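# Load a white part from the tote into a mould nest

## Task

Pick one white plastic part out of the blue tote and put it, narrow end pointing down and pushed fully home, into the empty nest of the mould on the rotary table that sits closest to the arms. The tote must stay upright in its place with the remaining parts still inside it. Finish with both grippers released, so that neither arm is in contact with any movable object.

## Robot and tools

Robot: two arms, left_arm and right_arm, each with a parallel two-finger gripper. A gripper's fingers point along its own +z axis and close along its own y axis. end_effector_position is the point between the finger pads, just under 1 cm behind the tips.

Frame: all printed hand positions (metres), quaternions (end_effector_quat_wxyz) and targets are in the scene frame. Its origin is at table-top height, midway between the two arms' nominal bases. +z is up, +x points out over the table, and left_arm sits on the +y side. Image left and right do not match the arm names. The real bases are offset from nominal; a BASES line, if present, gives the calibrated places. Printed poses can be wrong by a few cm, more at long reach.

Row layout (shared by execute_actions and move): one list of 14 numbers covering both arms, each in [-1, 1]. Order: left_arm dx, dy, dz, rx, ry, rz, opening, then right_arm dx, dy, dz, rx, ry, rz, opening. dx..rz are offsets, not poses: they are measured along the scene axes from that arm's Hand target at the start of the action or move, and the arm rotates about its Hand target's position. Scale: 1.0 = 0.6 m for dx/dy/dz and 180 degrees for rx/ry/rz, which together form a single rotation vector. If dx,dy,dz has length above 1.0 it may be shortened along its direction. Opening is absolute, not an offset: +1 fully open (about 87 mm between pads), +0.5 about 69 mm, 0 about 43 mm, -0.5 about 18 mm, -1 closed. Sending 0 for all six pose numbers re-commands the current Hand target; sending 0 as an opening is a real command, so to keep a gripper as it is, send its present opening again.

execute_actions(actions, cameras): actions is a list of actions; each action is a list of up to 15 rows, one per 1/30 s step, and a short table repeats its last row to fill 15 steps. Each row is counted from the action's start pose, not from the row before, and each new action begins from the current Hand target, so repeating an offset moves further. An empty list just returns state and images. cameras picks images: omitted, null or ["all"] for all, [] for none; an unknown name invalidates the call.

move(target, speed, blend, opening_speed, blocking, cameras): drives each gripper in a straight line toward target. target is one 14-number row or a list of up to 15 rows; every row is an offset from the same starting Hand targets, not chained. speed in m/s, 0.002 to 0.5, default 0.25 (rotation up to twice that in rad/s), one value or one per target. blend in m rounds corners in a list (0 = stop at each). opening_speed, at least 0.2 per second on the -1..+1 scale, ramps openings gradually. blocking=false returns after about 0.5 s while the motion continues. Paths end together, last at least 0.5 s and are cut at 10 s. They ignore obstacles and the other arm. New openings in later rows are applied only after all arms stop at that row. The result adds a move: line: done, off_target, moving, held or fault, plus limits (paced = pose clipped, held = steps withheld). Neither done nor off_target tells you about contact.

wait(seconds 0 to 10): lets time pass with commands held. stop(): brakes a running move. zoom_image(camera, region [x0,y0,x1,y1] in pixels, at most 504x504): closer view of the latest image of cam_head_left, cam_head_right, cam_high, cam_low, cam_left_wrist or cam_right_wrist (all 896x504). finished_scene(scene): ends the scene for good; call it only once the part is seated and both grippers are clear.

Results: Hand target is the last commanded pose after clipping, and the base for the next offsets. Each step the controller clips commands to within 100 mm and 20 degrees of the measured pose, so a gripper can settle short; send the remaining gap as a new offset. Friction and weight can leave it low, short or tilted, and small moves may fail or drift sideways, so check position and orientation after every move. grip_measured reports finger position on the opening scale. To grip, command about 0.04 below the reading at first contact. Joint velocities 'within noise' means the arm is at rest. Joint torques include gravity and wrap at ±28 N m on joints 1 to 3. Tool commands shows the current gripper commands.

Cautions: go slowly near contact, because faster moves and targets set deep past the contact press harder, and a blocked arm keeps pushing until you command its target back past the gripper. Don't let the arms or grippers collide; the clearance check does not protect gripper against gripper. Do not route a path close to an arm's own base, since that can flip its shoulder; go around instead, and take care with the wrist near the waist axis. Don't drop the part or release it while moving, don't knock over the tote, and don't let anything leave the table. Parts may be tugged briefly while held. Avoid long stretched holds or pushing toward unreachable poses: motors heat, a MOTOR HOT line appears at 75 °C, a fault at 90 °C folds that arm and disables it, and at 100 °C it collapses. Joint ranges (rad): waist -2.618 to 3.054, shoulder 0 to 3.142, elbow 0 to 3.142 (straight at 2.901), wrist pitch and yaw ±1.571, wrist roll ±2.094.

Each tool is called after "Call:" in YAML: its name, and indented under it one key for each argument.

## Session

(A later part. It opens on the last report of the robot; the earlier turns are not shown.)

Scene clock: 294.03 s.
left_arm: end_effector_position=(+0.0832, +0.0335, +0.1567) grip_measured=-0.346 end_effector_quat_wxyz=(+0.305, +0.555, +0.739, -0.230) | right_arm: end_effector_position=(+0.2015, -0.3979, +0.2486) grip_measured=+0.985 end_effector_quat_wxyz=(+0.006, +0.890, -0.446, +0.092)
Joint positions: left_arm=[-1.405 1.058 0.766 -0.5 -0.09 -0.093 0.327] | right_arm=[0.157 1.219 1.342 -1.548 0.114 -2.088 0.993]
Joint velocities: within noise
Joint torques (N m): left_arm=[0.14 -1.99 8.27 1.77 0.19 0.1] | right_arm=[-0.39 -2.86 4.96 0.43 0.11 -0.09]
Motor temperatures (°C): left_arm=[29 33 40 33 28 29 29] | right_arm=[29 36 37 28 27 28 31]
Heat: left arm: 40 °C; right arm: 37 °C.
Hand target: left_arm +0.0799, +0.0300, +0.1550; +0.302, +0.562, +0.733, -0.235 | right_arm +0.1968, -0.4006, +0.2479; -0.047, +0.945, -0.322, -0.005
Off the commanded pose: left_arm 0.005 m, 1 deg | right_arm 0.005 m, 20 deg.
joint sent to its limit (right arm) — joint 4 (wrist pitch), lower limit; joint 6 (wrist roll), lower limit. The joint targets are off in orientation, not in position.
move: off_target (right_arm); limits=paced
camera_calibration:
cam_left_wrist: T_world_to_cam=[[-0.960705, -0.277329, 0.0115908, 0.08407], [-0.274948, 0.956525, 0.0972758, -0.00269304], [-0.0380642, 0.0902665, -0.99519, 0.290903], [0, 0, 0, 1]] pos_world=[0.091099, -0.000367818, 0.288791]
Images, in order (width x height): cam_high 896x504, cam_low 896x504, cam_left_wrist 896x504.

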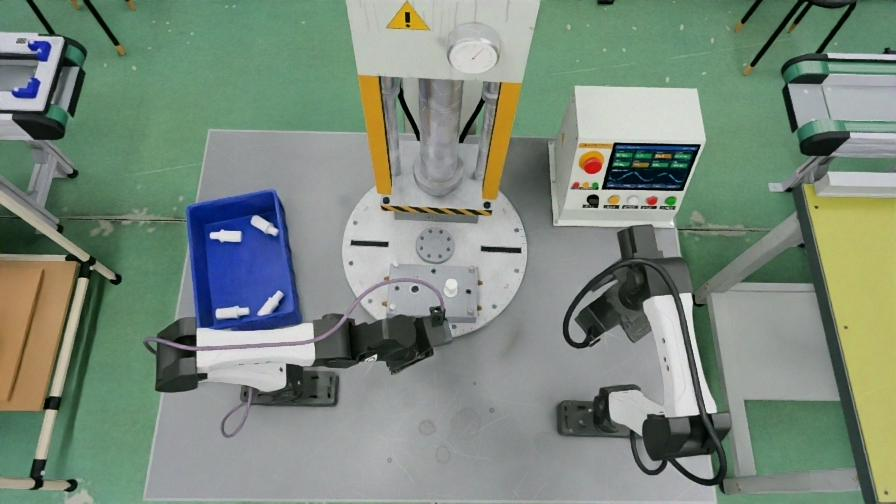

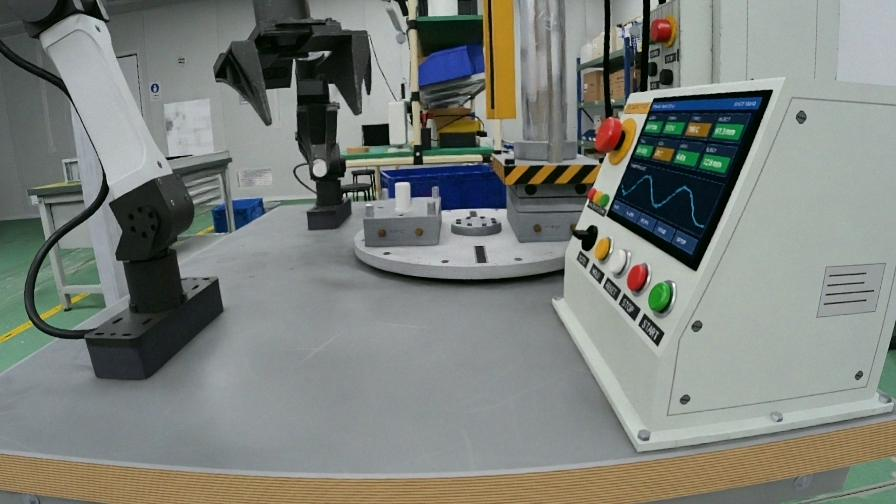

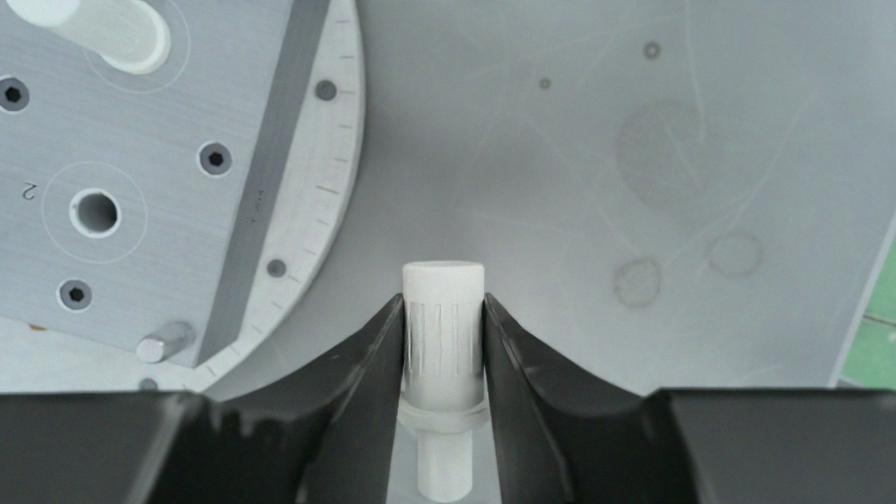

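Call:
move:
  target:
    - [0,0,-0.205,0,0,0,-0.6,0,0,0,0,0,0,1]
    - [0,0,-0.237,0,0,0,-0.6,0,0,0,0,0,0,1]
  speed: [0.12,0.03]
  blend: [0.005,0]
  cameras: ["cam_left_wrist","cam_low"]

Call:
zoom_image:
  camera: "cam_low"
  region: [260, 80, 460, 260]

Scene clock: 303.77 s.
left_arm: end_effector_position=(+0.0839, +0.0286, +0.0172) grip_measured=-0.346 end_effector_quat_wxyz=(+0.308, +0.554, +0.738, -0.233) | right_arm: end_effector_position=(+0.2015, -0.3979, +0.2486) grip_measured=+0.985 end_effector_quat_wxyz=(+0.006, +0.890, -0.446, +0.092)
Joint positions: left_arm=[-1.405 1.389 0.334 0.272 -0.09 -0.093 0.327] | right_arm=[0.157 1.219 1.342 -1.548 0.114 -2.088 0.993]
Joint velocities: within noise
Joint torques (N m): left_arm=[0.16 -2.78 5.64 1.78 0.19 0.09] | right_arm=[-0.38 -2.81 4.82 0.44 0.15 -0.1]
Motor temperatures (°C): left_arm=[29 32 40 34 28 29 29] | right_arm=[29 36 37 28 27 28 31]
Heat: left arm: 40 °C; right arm: 37 °C.
Hand target: left_arm +0.0799, +0.0300, +0.0128; +0.302, +0.562, +0.733, -0.235 | right_arm +0.1968, -0.4006, +0.2479; -0.047, +0.945, -0.322, -0.005
Off the commanded pose: left_arm 0.006 m, 1 deg | right_arm 0.005 m, 20 deg; orientation clipped.
joint sent to its limit (right arm) — joint 4 (wrist pitch), lower limit; joint 6 (wrist roll), lower limit. The joint targets are off in orientation, not in position.
move: off_target (right_arm); limits=paced
camera_calibration:
cam_left_wrist: T_world_to_cam=[[-0.960723, -0.277214, 0.0128059, 0.0850319], [-0.275083, 0.957398, 0.087856, 0.0159149], [-0.0366152, 0.0808826, -0.996051, 0.152751], [0, 0, 0, 1]] pos_world=[0.091663, -0.00401973, 0.14966]
Images, in order (width x height): cam_low 896x504, cam_left_wrist 896x504.

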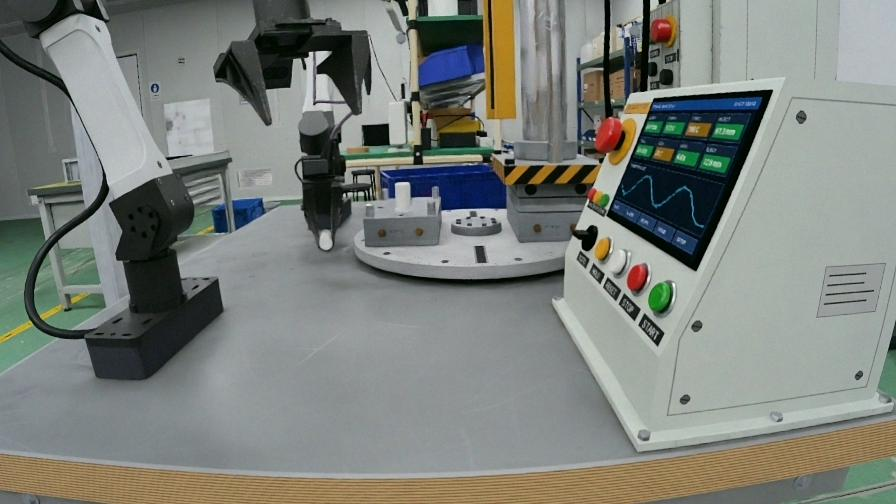

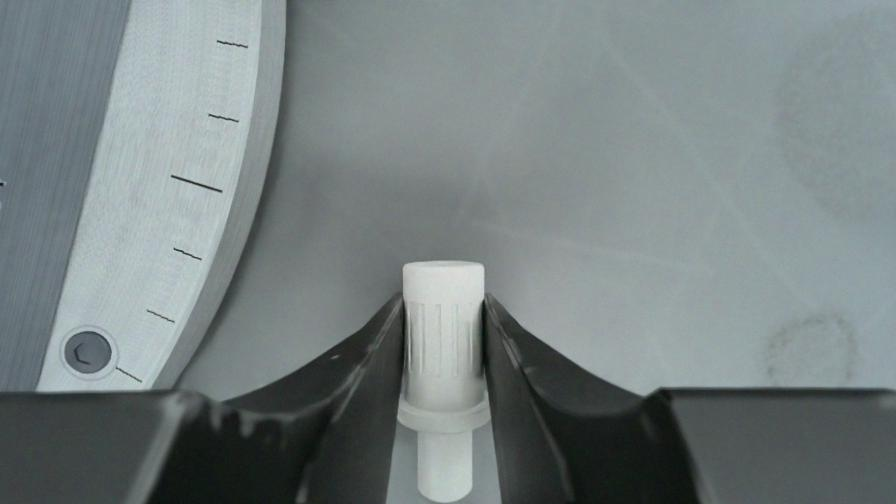

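Scaled by 2.520 from the camera's 896x504 image, which has a finer 1280x720 frame.

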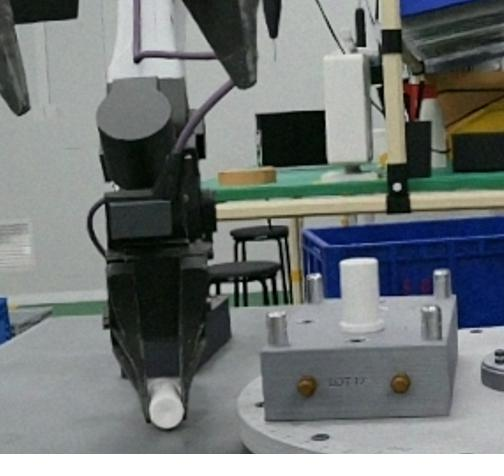

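Call:
move:
  target: [0,0,-0.008,0,0,0,-0.6,0,0,0,0,0,0,1]
  speed: 0.02
  cameras: []

Call:
move:
  target: [0,0,-0.008,0,0,0,-0.6,0,0,0,0,0,0,1]
  speed: 0.02
  cameras: ["cam_left_wrist"]

Scene clock: 309.57 s.
left_arm: end_effector_position=(+0.0844, +0.0258, +0.0149) grip_measured=-0.346 end_effector_quat_wxyz=(+0.311, +0.552, +0.736, -0.236) | right_arm: end_effector_position=(+0.2015, -0.3979, +0.2486) grip_measured=+0.985 end_effector_quat_wxyz=(+0.006, +0.890, -0.446, +0.092)
Joint positions: left_arm=[-1.405 1.413 0.329 0.312 -0.09 -0.093 0.327] | right_arm=[0.157 1.219 1.342 -1.548 0.114 -2.088 0.993]
Joint velocities: within noise
Joint torques (N m): left_arm=[0.18 -2.76 5.11 1.74 0.18 0.09] | right_arm=[-0.42 -2.81 4.9 0.42 0.14 -0.13]
Motor temperatures (°C): left_arm=[29 32 40 34 28 29 29] | right_arm=[29 36 37 28 27 28 31]
Heat: left arm: 40 °C; right arm: 37 °C.
Hand target: left_arm +0.0799, +0.0299, +0.0080; +0.302, +0.562, +0.733, -0.235 | right_arm +0.1968, -0.4006, +0.2479; -0.047, +0.945, -0.322, -0.005
Off the commanded pose: left_arm 0.009 m, 2 deg | right_arm 0.005 m, 20 deg; orientation clipped.
joint sent to its limit (right arm) — joint 4 (wrist pitch), lower limit; joint 6 (wrist roll), lower limit. The joint targets are off in orientation, not in position.
move: off_target (right_arm); limits=paced
No camera images: "cameras" was empty.

Scene clock: 310.50 s.
left_arm: end_effector_position=(+0.0851, +0.0210, +0.0148) grip_measured=-0.346 end_effector_quat_wxyz=(+0.319, +0.549, +0.733, -0.244) | right_arm: end_effector_position=(+0.2015, -0.3979, +0.2486) grip_measured=+0.985 end_effector_quat_wxyz=(+0.006, +0.890, -0.446, +0.092)
Joint positions: left_arm=[-1.405 1.433 0.321 0.364 -0.09 -0.092 0.327] | right_arm=[0.157 1.219 1.342 -1.548 0.114 -2.088 0.993]
Joint velocities: within noise
Joint torques (N m): left_arm=[0.21 -2.47 4.88 1.59 0.19 0.09] | right_arm=[-0.35 -2.82 5.03 0.43 0.14 -0.12]
Motor temperatures (°C): left_arm=[29 32 39 34 28 29 29] | right_arm=[29 36 37 28 27 28 31]
Heat: left arm: 39 °C; right arm: 37 °C.
Hand target: left_arm +0.0799, +0.0299, +0.0032; +0.302, +0.562, +0.733, -0.235 | right_arm +0.1968, -0.4006, +0.2479; -0.047, +0.945, -0.322, -0.005
Off the commanded pose: left_arm 0.016 m, 3 deg | right_arm 0.005 m, 20 deg.
joint sent to its limit (right arm) — joint 4 (wrist pitch), lower limit; joint 6 (wrist roll), lower limit. The joint targets are off in orientation, not in position.
move: off_target (left_arm, right_arm); limits=paced
camera_calibration:
cam_left_wrist: T_world_to_cam=[[-0.960879, -0.276452, 0.0169374, 0.08403], [-0.275224, 0.95989, 0.0535053, 0.0242342], [-0.0310497, 0.0467505, -0.998424, 0.151296], [0, 0, 0, 1]] pos_world=[0.0921102, -0.00710511, 0.148337]
Images, in order (width x height): cam_left_wrist 896x504.

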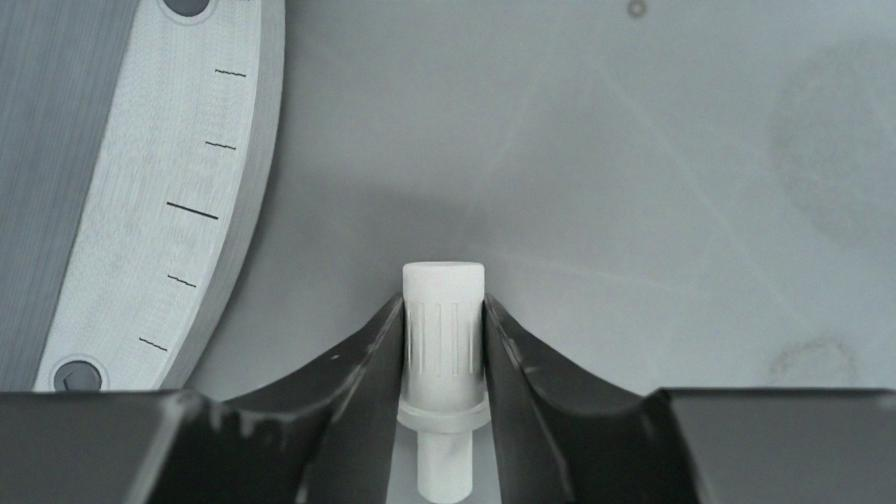

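Call:
move:
  target:
    - [0.003,-0.01,0.013,0,0,0,-0.6,0,0,0,0,0,0,1]
    - [0.003,-0.01,0.013,0,0,0,0.3,0,0,0,0,0,0,1]
  speed: 0.03
  opening_speed: 0.5
  cameras: ["cam_left_wrist"]

Scene clock: 318.03 s.
left_arm: end_effector_position=(+0.0838, +0.0223, +0.0137) grip_measured=+0.300 end_effector_quat_wxyz=(+0.312, +0.554, +0.733, -0.241) | right_arm: end_effector_position=(+0.2015, -0.3979, +0.2486) grip_measured=+0.985 end_effector_quat_wxyz=(+0.006, +0.890, -0.446, +0.092)
Joint positions: left_arm=[-1.405 1.433 0.329 0.341 -0.082 -0.088 0.65] | right_arm=[0.157 1.219 1.342 -1.548 0.114 -2.088 0.993]
Joint velocities: within noise
Joint torques (N m): left_arm=[0.53 -3.32 7.64 1.34 0.14 0.07] | right_arm=[-0.39 -2.8 4.88 0.43 0.14 -0.09]
Motor temperatures (°C): left_arm=[29 32 39 34 28 29 29] | right_arm=[29 36 37 28 27 28 31]
Heat: left arm: 39 °C; right arm: 37 °C.
Hand target: left_arm +0.0817, +0.0240, +0.0109; +0.302, +0.562, +0.733, -0.235 | right_arm +0.1968, -0.4006, +0.2479; -0.047, +0.945, -0.322, -0.005
Off the commanded pose: left_arm 0.004 m, 2 deg | right_arm 0.005 m, 20 deg; orientation clipped.
joint sent to its limit (right arm) — joint 4 (wrist pitch), lower limit; joint 6 (wrist roll), lower limit. The joint targets are off in orientation, not in position.
move: off_target (right_arm); limits=paced
camera_calibration:
cam_left_wrist: T_world_to_cam=[[-0.963171, -0.268356, 0.0169162, 0.0831205], [-0.266622, 0.961311, 0.0692421, 0.0216386], [-0.0348433, 0.0621818, -0.997456, 0.150001], [0, 0, 0, 1]] pos_world=[0.0910551, -0.00782287, 0.146715]
Images, in order (width x height): cam_left_wrist 896x504.

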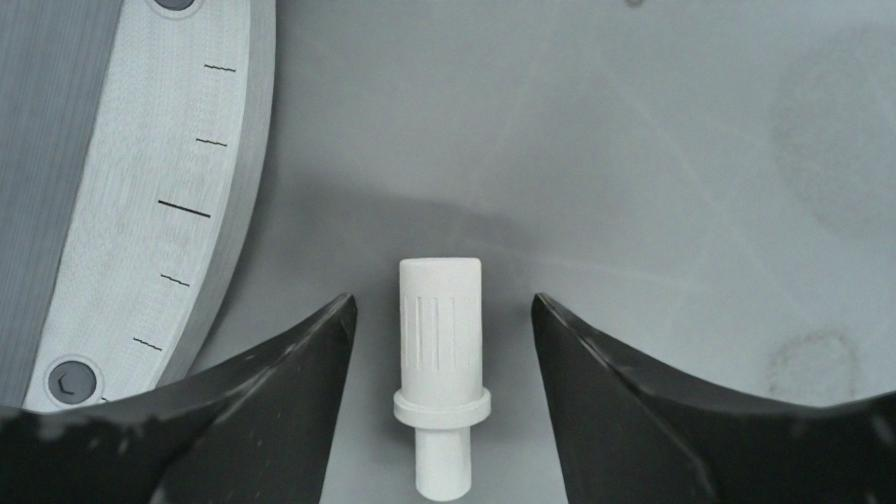

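Call:
move:
  target:
    - [0,0.0,0.12,0,0,0,0.6,0,0,0,0,0,0,1]
    - [0,-0.005,0.22,0.333,0.089,0.005,0.6,0,0,0,0,0,0,1]
  speed: [0.06,0.15]
  opening_speed: 0.5
  blend: [0.02,0]
  cameras: ["cam_left_wrist","cam_high"]

Scene clock: 339.20 s.
left_arm: end_effector_position=(+0.0808, +0.0237, +0.1440) grip_measured=+0.600 end_effector_quat_wxyz=(-0.095, +0.598, +0.792, +0.082) | right_arm: end_effector_position=(+0.2015, -0.3979, +0.2486) grip_measured=+0.985 end_effector_quat_wxyz=(+0.006, +0.890, -0.446, +0.092)
Joint positions: left_arm=[-1.364 2.073 1.825 -1.573 0.005 -0.083 0.8] | right_arm=[0.157 1.219 1.342 -1.548 0.114 -2.088 0.993]
Joint velocities: within noise
Joint torques (N m): left_arm=[1.37 -7.64 8.94 -0.28 0.24 0.1] | right_arm=[-0.39 -2.91 4.92 0.45 0.15 -0.09]
Motor temperatures (°C): left_arm=[29 33 40 33 27 29 29] | right_arm=[29 36 37 28 27 28 31]
Heat: left arm: 40 °C; right arm: 37 °C.
Hand target: left_arm +0.0818, +0.0210, +0.1430; -0.117, +0.595, +0.790, +0.091 | right_arm +0.1968, -0.4006, +0.2479; -0.047, +0.945, -0.322, -0.005
Off the commanded pose: left_arm 0.003 m, 3 deg | right_arm 0.005 m, 20 deg; orientation clipped.
joint sent to its limit (left arm) — joint 4 (wrist pitch), lower limit. The joint targets still meet the commanded pose.
joint sent to its limit (right arm) — joint 4 (wrist pitch), lower limit; joint 6 (wrist roll), lower limit. The joint targets are off in orientation, not in position.
move: off_target (left_arm, right_arm); limits=paced
camera_calibration:
cam_left_wrist: T_world_to_cam=[[-0.959844, -0.28035, -0.0101758, 0.0823064], [-0.128323, 0.406511, 0.904589, -0.107786], [-0.249465, 0.86957, -0.426162, 0.195771], [0, 0, 0, 1]] pos_world=[0.114008, -0.103346, 0.18177]
Images, in order (width x height): cam_high 896x504, cam_left_wrist 896x504.

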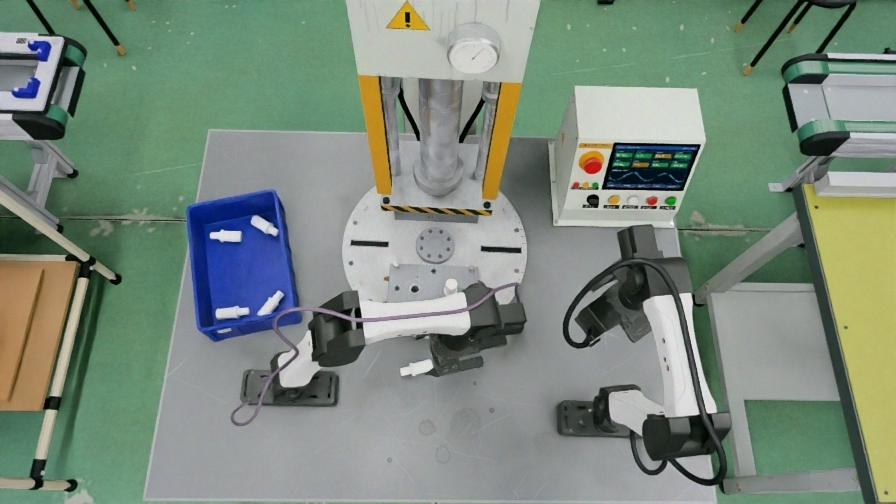

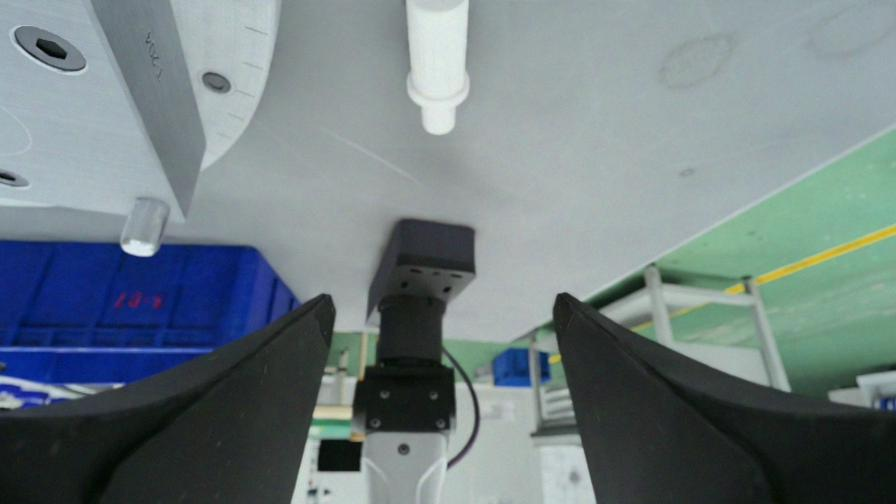

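Call:
move:
  target: [0.002,-0.003,-0.165,0,0,0,0.6,0,0,0,0,0,0,1]
  speed: 0.08
  cameras: ["cam_left_wrist"]

Scene clock: 348.40 s.
left_arm: end_effector_position=(+0.0819, +0.0179, +0.0531) grip_measured=+0.600 end_effector_quat_wxyz=(-0.106, +0.597, +0.790, +0.091) | right_arm: end_effector_position=(+0.2015, -0.3979, +0.2486) grip_measured=+0.985 end_effector_quat_wxyz=(+0.006, +0.890, -0.446, +0.092)
Joint positions: left_arm=[-1.364 2.189 1.627 -1.289 0.005 -0.081 0.8] | right_arm=[0.157 1.219 1.342 -1.548 0.114 -2.088 0.993]
Joint velocities: within noise
Joint torques (N m): left_arm=[1.51 -8.13 5.61 -0.06 0.22 0.1] | right_arm=[-0.27 -2.82 4.92 0.42 0.11 -0.09]
Motor temperatures (°C): left_arm=[29 34 41 32 27 29 29] | right_arm=[29 36 37 28 27 28 31]
Heat: left arm: 41 °C; right arm: 37 °C.
Hand target: left_arm +0.0830, +0.0192, +0.0440; -0.117, +0.595, +0.790, +0.091 | right_arm +0.1968, -0.4006, +0.2479; -0.047, +0.945, -0.322, -0.005
Off the commanded pose: left_arm 0.009 m, 1 deg | right_arm 0.005 m, 20 deg; orientation clipped.
joint sent to its limit (right arm) — joint 4 (wrist pitch), lower limit; joint 6 (wrist roll), lower limit. The joint targets are off in orientation, not in position.
move: off_target (right_arm); limits=paced
camera_calibration:
cam_left_wrist: T_world_to_cam=[[-0.960508, -0.277997, -0.0119076, 0.0809846], [-0.121259, 0.379678, 0.917137, -0.0237974], [-0.25044, 0.882362, -0.398394, 0.160717], [0, 0, 0, 1]] pos_world=[0.115151, -0.110262, 0.0868186]
Images, in order (width x height): cam_left_wrist 896x504.

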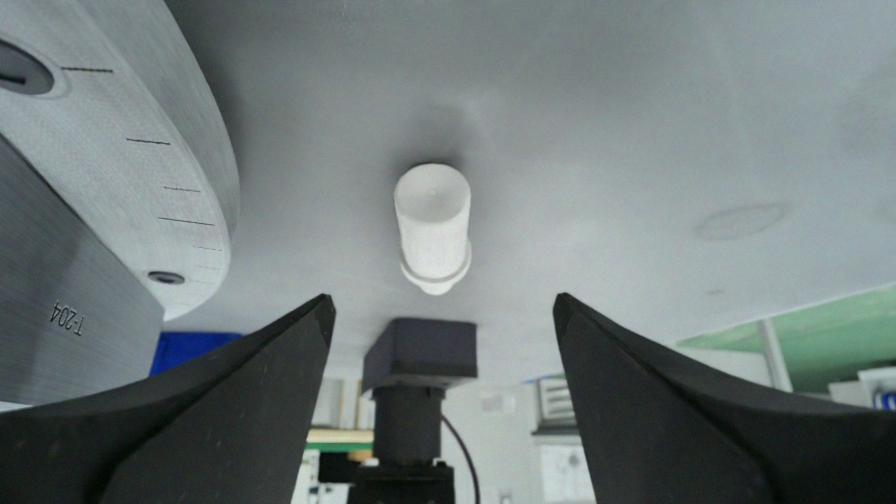

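Call:
move:
  target:
    - [0.004,0.005,-0.056,0,0,0,0.6,0,0,0,0,0,0,1]
  speed: 0.05
  cameras: ["cam_left_wrist","cam_low"]

Call:
zoom_image:
  camera: "cam_low"
  region: [260, 80, 460, 280]

Scene clock: 353.73 s.
left_arm: end_effector_position=(+0.0847, +0.0194, +0.0201) grip_measured=+0.600 end_effector_quat_wxyz=(-0.106, +0.596, +0.791, +0.090) | right_arm: end_effector_position=(+0.2015, -0.3979, +0.2486) grip_measured=+0.985 end_effector_quat_wxyz=(+0.006, +0.890, -0.446, +0.092)
Joint positions: left_arm=[-1.355 2.231 1.557 -1.175 0.005 -0.074 0.8] | right_arm=[0.157 1.219 1.342 -1.548 0.114 -2.088 0.993]
Joint velocities: within noise
Joint torques (N m): left_arm=[1.37 -8.05 5.23 -0.07 0.2 0.1] | right_arm=[-0.35 -2.77 4.9 0.44 0.16 -0.08]
Motor temperatures (°C): left_arm=[29 35 41 32 27 29 29] | right_arm=[29 36 37 28 27 28 31]
Heat: left arm: 41 °C; right arm: 37 °C.
Hand target: left_arm +0.0854, +0.0222, +0.0104; -0.116, +0.595, +0.790, +0.091 | right_arm +0.1968, -0.4006, +0.2479; -0.047, +0.945, -0.322, -0.005
Off the commanded pose: left_arm 0.010 m, 1 deg | right_arm 0.005 m, 20 deg.
joint sent to its limit (right arm) — joint 4 (wrist pitch), lower limit; joint 6 (wrist roll), lower limit. The joint targets are off in orientation, not in position.
move: off_target (right_arm)
camera_calibration:
cam_left_wrist: T_world_to_cam=[[-0.959809, -0.280484, -0.00979065, 0.0836621], [-0.121019, 0.382143, 0.916145, 0.00612245], [-0.253223, 0.880508, -0.400728, 0.147277], [0, 0, 0, 1]] pos_world=[0.118334, -0.108552, 0.0542282]
Images, in order (width x height): cam_low 896x504, cam_left_wrist 896x504.

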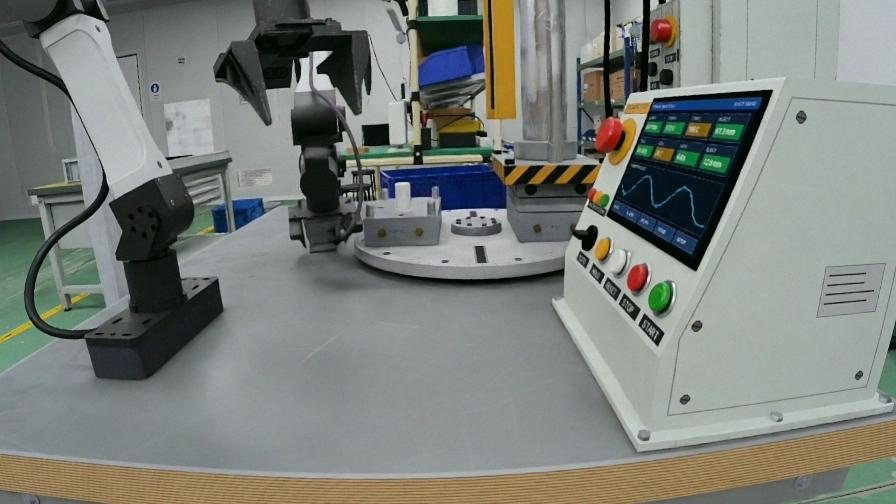

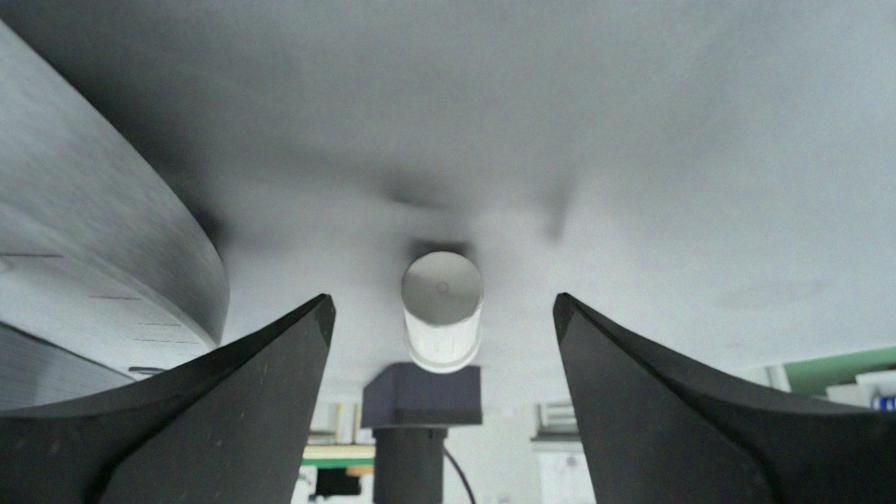

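Scaled by 2.520 from the camera's 896x504 image, which has a finer 1280x720 frame.

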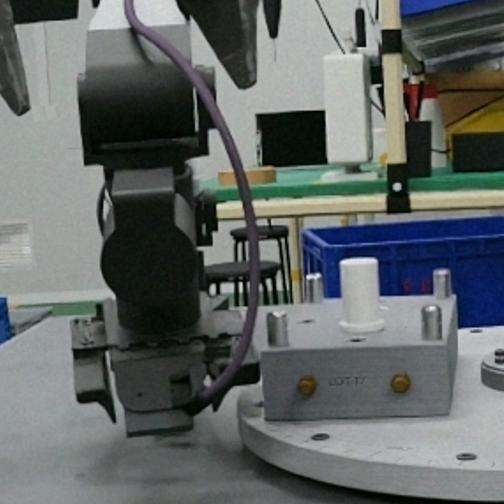

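Call:
move:
  target:
    - [-0.001,0.002,-0.008,0,0,0,0.6,0,0,0,0,0,0,1]
    - [-0.001,0.002,-0.008,0,0,0,-0.6,0,0,0,0,0,0,1]
  speed: 0.03
  opening_speed: 0.6
  cameras: ["cam_left_wrist"]

Scene clock: 361.63 s.
left_arm: end_effector_position=(+0.0848, +0.0193, +0.0165) grip_measured=-0.344 end_effector_quat_wxyz=(-0.104, +0.597, +0.791, +0.088) | right_arm: end_effector_position=(+0.2015, -0.3979, +0.2486) grip_measured=+0.985 end_effector_quat_wxyz=(+0.006, +0.890, -0.446, +0.092)
Joint positions: left_arm=[-1.355 2.231 1.544 -1.156 0.005 -0.073 0.328] | right_arm=[0.157 1.219 1.342 -1.548 0.114 -2.088 0.993]
Joint velocities: within noise
Joint torques (N m): left_arm=[1.29 -7.76 5.08 -0.04 0.2 0.08] | right_arm=[-0.4 -2.96 4.92 0.43 0.15 -0.12]
Motor temperatures (°C): left_arm=[29 36 40 31 27 29 29] | right_arm=[29 36 37 28 27 28 31]
Heat: left arm: 40 °C; right arm: 37 °C.
Hand target: left_arm +0.0848, +0.0233, +0.0056; -0.116, +0.595, +0.790, +0.091 | right_arm +0.1968, -0.4006, +0.2479; -0.047, +0.945, -0.322, -0.005
Off the commanded pose: left_arm 0.012 m, 2 deg | right_arm 0.005 m, 20 deg; orientation clipped.
joint sent to its limit (right arm) — joint 4 (wrist pitch), lower limit; joint 6 (wrist roll), lower limit. The joint targets are off in orientation, not in position.
move: off_target (left_arm, right_arm); target 2's new opening was sent with left_arm's hand 0.012 m and 1 deg from that target; limits=paced
camera_calibration:
cam_left_wrist: T_world_to_cam=[[-0.9599, -0.280192, -0.00916506, 0.0836268], [-0.121984, 0.388019, 0.913543, 0.00952078], [-0.252411, 0.878028, -0.406639, 0.145969], [0, 0, 0, 1]] pos_world=[0.118279, -0.108428, 0.0514256]
Images, in order (width x height): cam_left_wrist 896x504.

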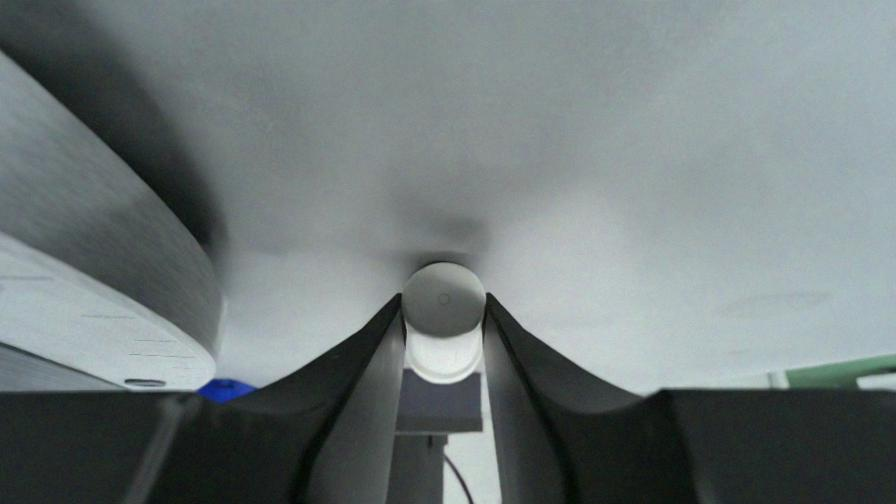

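Call:
move:
  target:
    - [0,0,0.25,0,0,0,-0.6,0,0,0,0,0,0,1]
    - [0.2,0.06,0.47,-0.355,-0.392,0.272,-0.6,0,0,0,0,0,0,1]
  speed: [0.08,0.2]
  blend: [0.03,0]
  cameras: ["cam_left_wrist","cam_high","cam_low"]

Call:
zoom_image:
  camera: "cam_low"
  region: [320, 80, 500, 260]

Scene clock: 395.50 s.
left_arm: end_effector_position=(+0.2056, +0.0564, +0.2833) grip_measured=-0.344 end_effector_quat_wxyz=(+0.595, +0.075, +0.799, -0.047) | right_arm: end_effector_position=(+0.2015, -0.3979, +0.2486) grip_measured=+0.985 end_effector_quat_wxyz=(+0.006, +0.890, -0.446, +0.092)
Joint positions: left_arm=[-1.455 1.243 1.132 -0.724 -1.171 -0.78 0.328] | right_arm=[0.157 1.219 1.342 -1.548 0.114 -2.088 0.993]
Joint velocities: within noise
Joint torques (N m): left_arm=[0.03 -5.27 6.99 1.37 -0.53 0.09] | right_arm=[-0.44 -2.82 5.11 0.43 0.13 -0.1]
Motor temperatures (°C): left_arm=[29 39 40 31 27 29 29] | right_arm=[29 36 37 28 27 28 31]
Heat: left arm: 40 °C; right arm: 37 °C.
Hand target: left_arm +0.2047, +0.0593, +0.2876; +0.602, +0.071, +0.794, -0.052 | right_arm +0.1968, -0.4006, +0.2479; -0.047, +0.945, -0.322, -0.005
Off the commanded pose: left_arm 0.005 m, 1 deg | right_arm 0.005 m, 20 deg; orientation clipped.
joint sent to its limit (right arm) — joint 4 (wrist pitch), lower limit; joint 6 (wrist roll), lower limit. The joint targets are off in orientation, not in position.
move: off_target (right_arm); limits=paced
camera_calibration:
cam_left_wrist: T_world_to_cam=[[-0.181379, -0.9834, -0.00500805, 0.0908664], [-0.906302, 0.169131, -0.387313, 0.308273], [0.381731, -0.0657118, -0.921935, 0.321239], [0, 0, 0, 1]] pos_world=[0.173243, 0.0583285, 0.416014]
Images, in order (width x height): cam_high 896x504, cam_low 896x504, cam_left_wrist 896x504.

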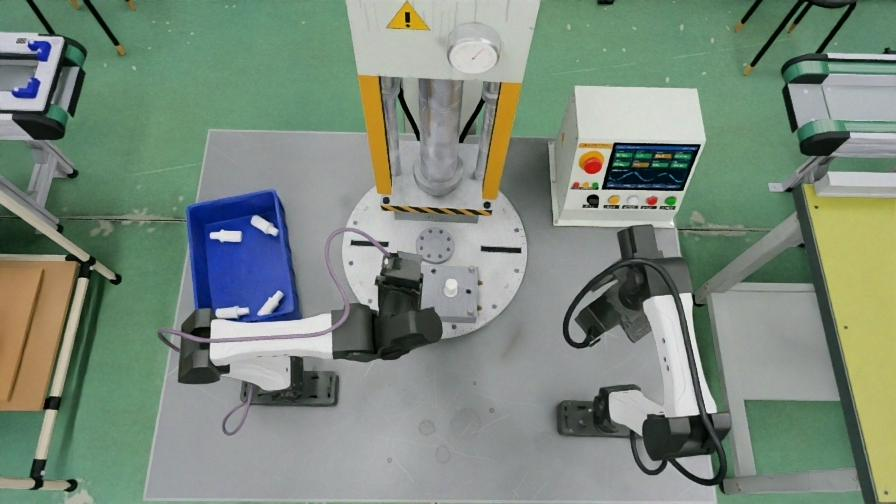

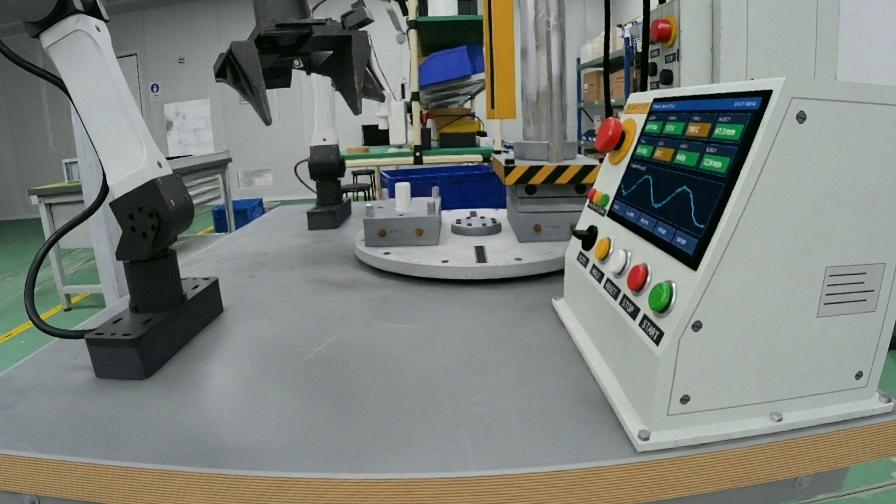

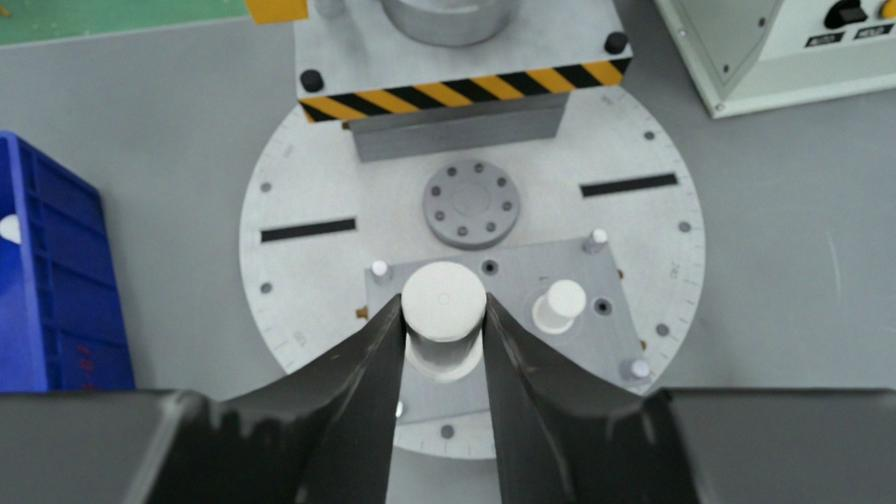

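Scaled by 2.800 from the camera's 896x504 image, which has a finer 1280x720 frame.

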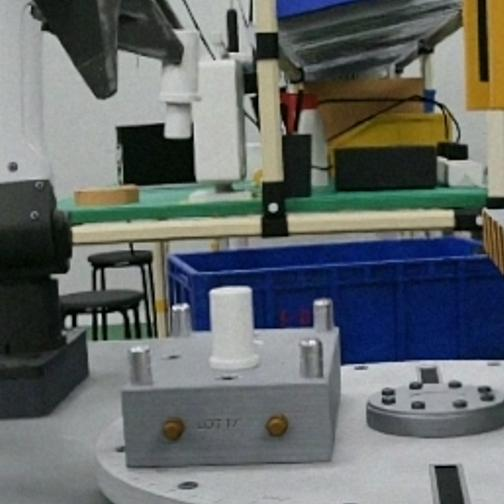

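Call:
move:
  target: [0.067,-0.012,-0.1,0,0,0,-0.6,0,0,0,0,0,0,1]
  speed: 0.1
  cameras: ["cam_left_wrist","cam_right_wrist","cam_high","cam_low"]

Call:
zoom_image:
  camera: "cam_low"
  region: [350, 110, 490, 260]

Call:
zoom_image:
  camera: "cam_left_wrist"
  region: [350, 230, 600, 420]

Scene clock: 408.40 s.
left_arm: end_effector_position=(+0.2434, +0.0517, +0.2319) grip_measured=-0.344 end_effector_quat_wxyz=(+0.603, +0.068, +0.793, -0.053) | right_arm: end_effector_position=(+0.2015, -0.3979, +0.2486) grip_measured=+0.985 end_effector_quat_wxyz=(+0.006, +0.890, -0.446, +0.092)
Joint positions: left_arm=[-1.31 1.236 0.855 -0.211 -1.074 -0.537 0.328] | right_arm=[0.157 1.219 1.342 -1.548 0.114 -2.088 0.993]
Joint velocities: within noise
Joint torques (N m): left_arm=[1.32 -3.66 7.27 1.61 -0.11 0.1] | right_arm=[-0.39 -2.73 4.92 0.43 0.13 -0.11]
Motor temperatures (°C): left_arm=[29 38 40 32 28 29 29] | right_arm=[29 36 37 28 27 28 31]
Heat: left arm: 40 °C; right arm: 37 °C.
Hand target: left_arm +0.2449, +0.0521, +0.2275; +0.602, +0.071, +0.794, -0.052 | right_arm +0.1968, -0.4006, +0.2479; -0.047, +0.945, -0.322, -0.005
Off the commanded pose: left_arm 0.005 m, 0 deg | right_arm 0.005 m, 20 deg; orientation clipped.
joint sent to its limit (right arm) — joint 4 (wrist pitch), lower limit; joint 6 (wrist roll), lower limit. The joint targets are off in orientation, not in position.
move: off_target (right_arm); limits=paced
camera_calibration:
cam_left_wrist: T_world_to_cam=[[-0.178109, -0.983951, 0.0108695, 0.0884073], [-0.898763, 0.158172, -0.40891, 0.327103], [0.400628, -0.0825995, -0.91251, 0.25318], [0, 0, 0, 1]] pos_world=[0.208304, 0.0561625, 0.363824]
cam_right_wrist: T_world_to_cam=[[0.788687, 0.609154, 0.0830882, 0.0588002], [0.263848, -0.45744, 0.849196, -0.420945], [0.555299, -0.647827, -0.521501, -0.0984267], [0, 0, 0, 1]] pos_world=[0.119347, -0.292139, 0.30125]
Images, in order (width x height): cam_high 896x504, cam_low 896x504, cam_left_wrist 896x504, cam_right_wrist 896x504.

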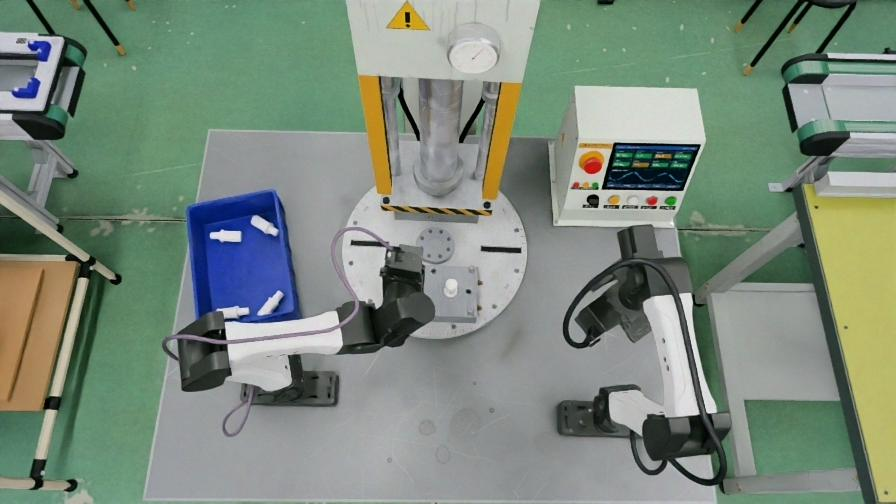

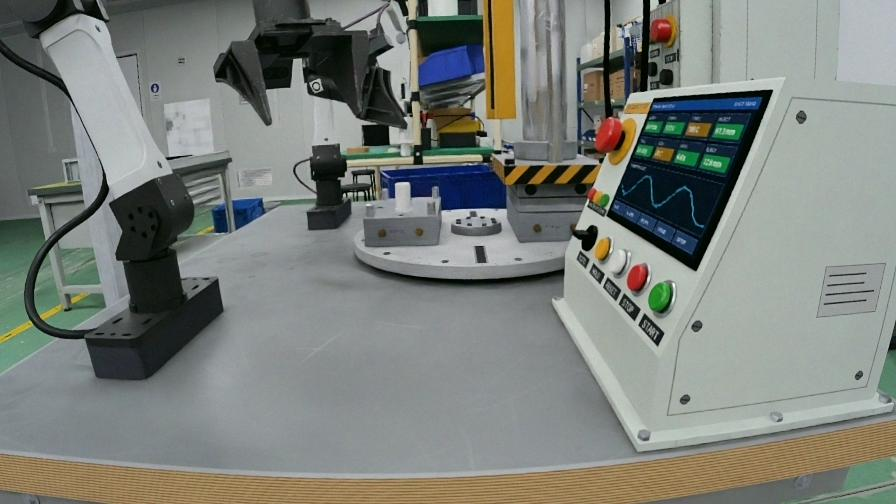

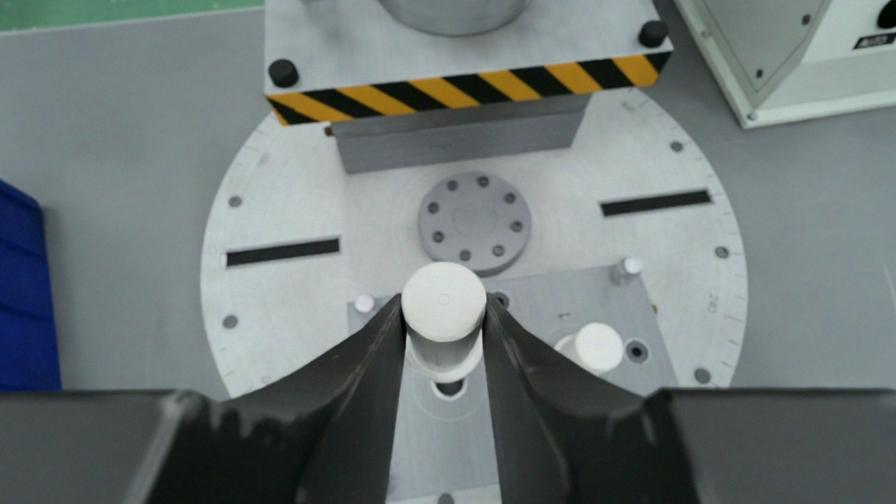

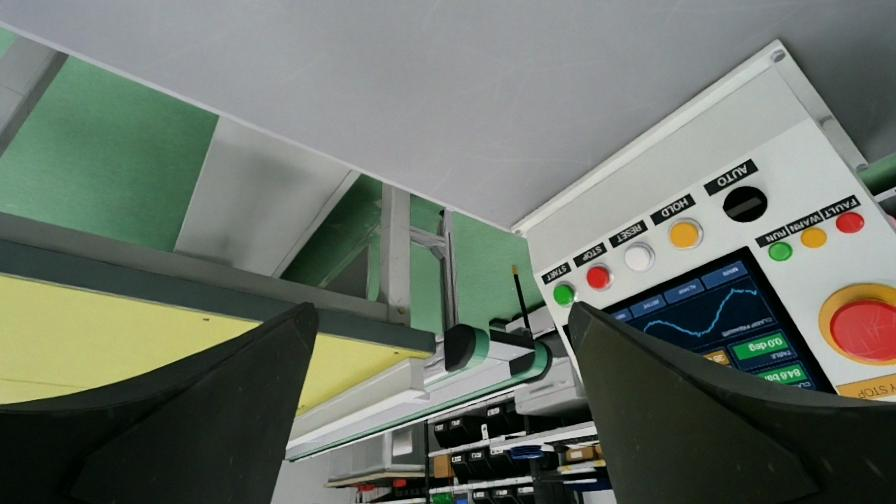

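Scaled by 3.360 from the camera's 896x504 image, which has a finer 1280x720 frame.

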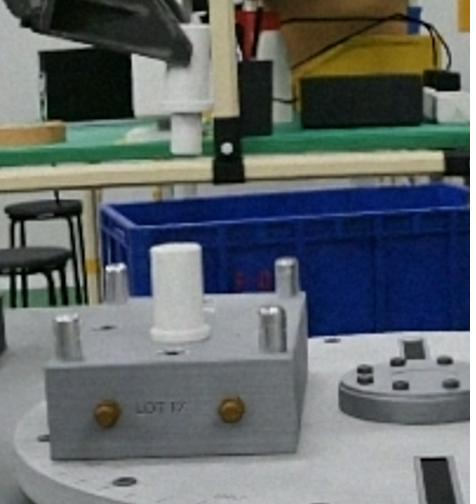

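Scaled by 2.016 from the camera's 896x504 image, which has a finer 1280x720 frame.

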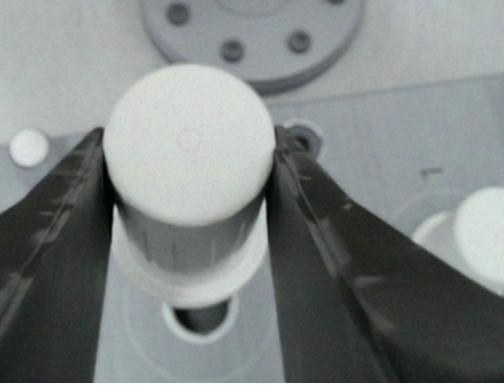

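Call:
move:
  target: [0.001,-0.009,-0.06,-0.004,-0.023,0,-0.6,0,0,0,0,0,0,1]
  speed: 0.06
  cameras: ["cam_left_wrist","cam_low"]

Call:
zoom_image:
  camera: "cam_low"
  region: [360, 140, 460, 250]

Call:
zoom_image:
  camera: "cam_left_wrist"
  region: [350, 230, 600, 420]

Scene clock: 433.43 s.
left_arm: end_effector_position=(+0.2469, +0.0451, +0.1972) grip_measured=-0.344 end_effector_quat_wxyz=(+0.628, +0.064, +0.773, -0.063) | right_arm: end_effector_position=(+0.2015, -0.3979, +0.2486) grip_measured=+0.985 end_effector_quat_wxyz=(+0.006, +0.890, -0.446, +0.092)
Joint positions: left_arm=[-1.319 1.291 0.672 0.153 -1.104 -0.439 0.328] | right_arm=[0.157 1.219 1.342 -1.548 0.114 -2.088 0.993]
Joint velocities: within noise
Joint torques (N m): left_arm=[0.05 -3.19 6.72 1.66 -0.32 0.11] | right_arm=[-0.43 -2.81 5.05 0.44 0.14 -0.11]
Motor temperatures (°C): left_arm=[29 36 41 34 28 29 29] | right_arm=[29 36 37 28 27 28 31]
Heat: left arm: 41 °C; right arm: 37 °C.
Hand target: left_arm +0.2455, +0.0467, +0.1916; +0.630, +0.069, +0.771, -0.055 | right_arm +0.1968, -0.4006, +0.2479; -0.047, +0.945, -0.322, -0.005
Off the commanded pose: left_arm 0.006 m, 1 deg | right_arm 0.005 m, 20 deg; orientation clipped.
joint sent to its limit (right arm) — joint 4 (wrist pitch), lower limit; joint 6 (wrist roll), lower limit. The joint targets are off in orientation, not in position.
move: off_target (right_arm); limits=paced
camera_calibration:
cam_left_wrist: T_world_to_cam=[[-0.184972, -0.982417, 0.0253467, 0.0817019], [-0.870632, 0.151853, -0.467911, 0.322125], [0.455835, -0.108618, -0.883412, 0.201369], [0, 0, 0, 1]] pos_world=[0.203774, 0.0532221, 0.326547]
Images, in order (width x height): cam_low 896x504, cam_left_wrist 896x504.

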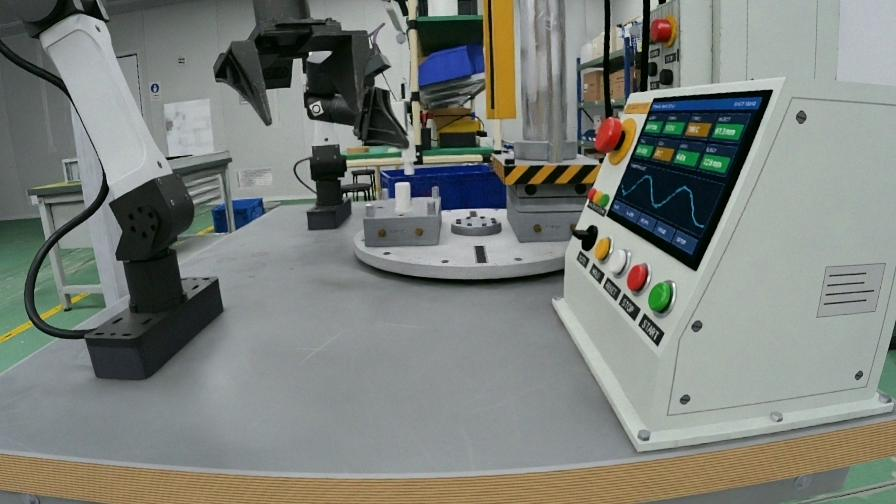

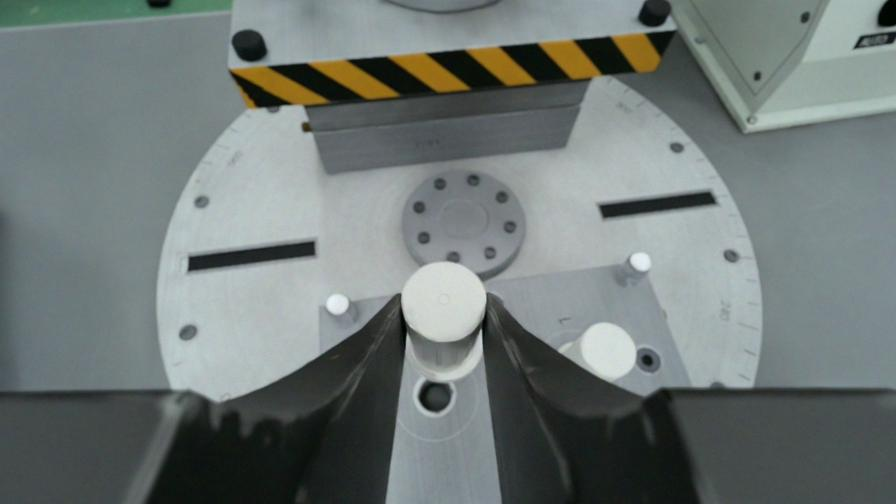

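Scaled by 4.582 from the camera's 896x504 image, which has a finer 1280x720 frame.

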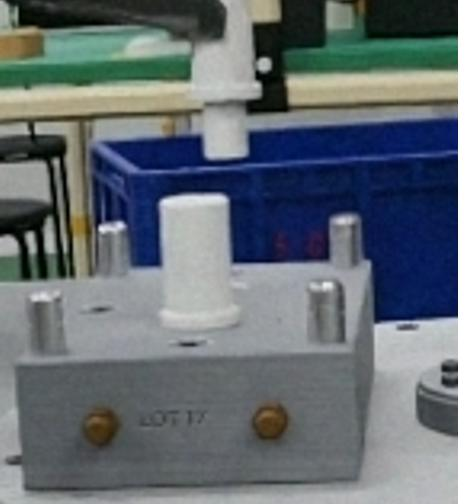

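Scaled by 2.016 from the camera's 896x504 image, which has a finer 1280x720 frame.

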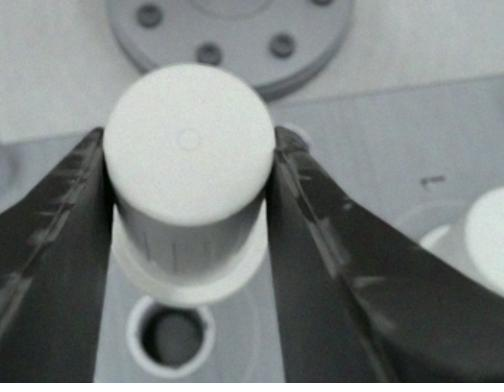

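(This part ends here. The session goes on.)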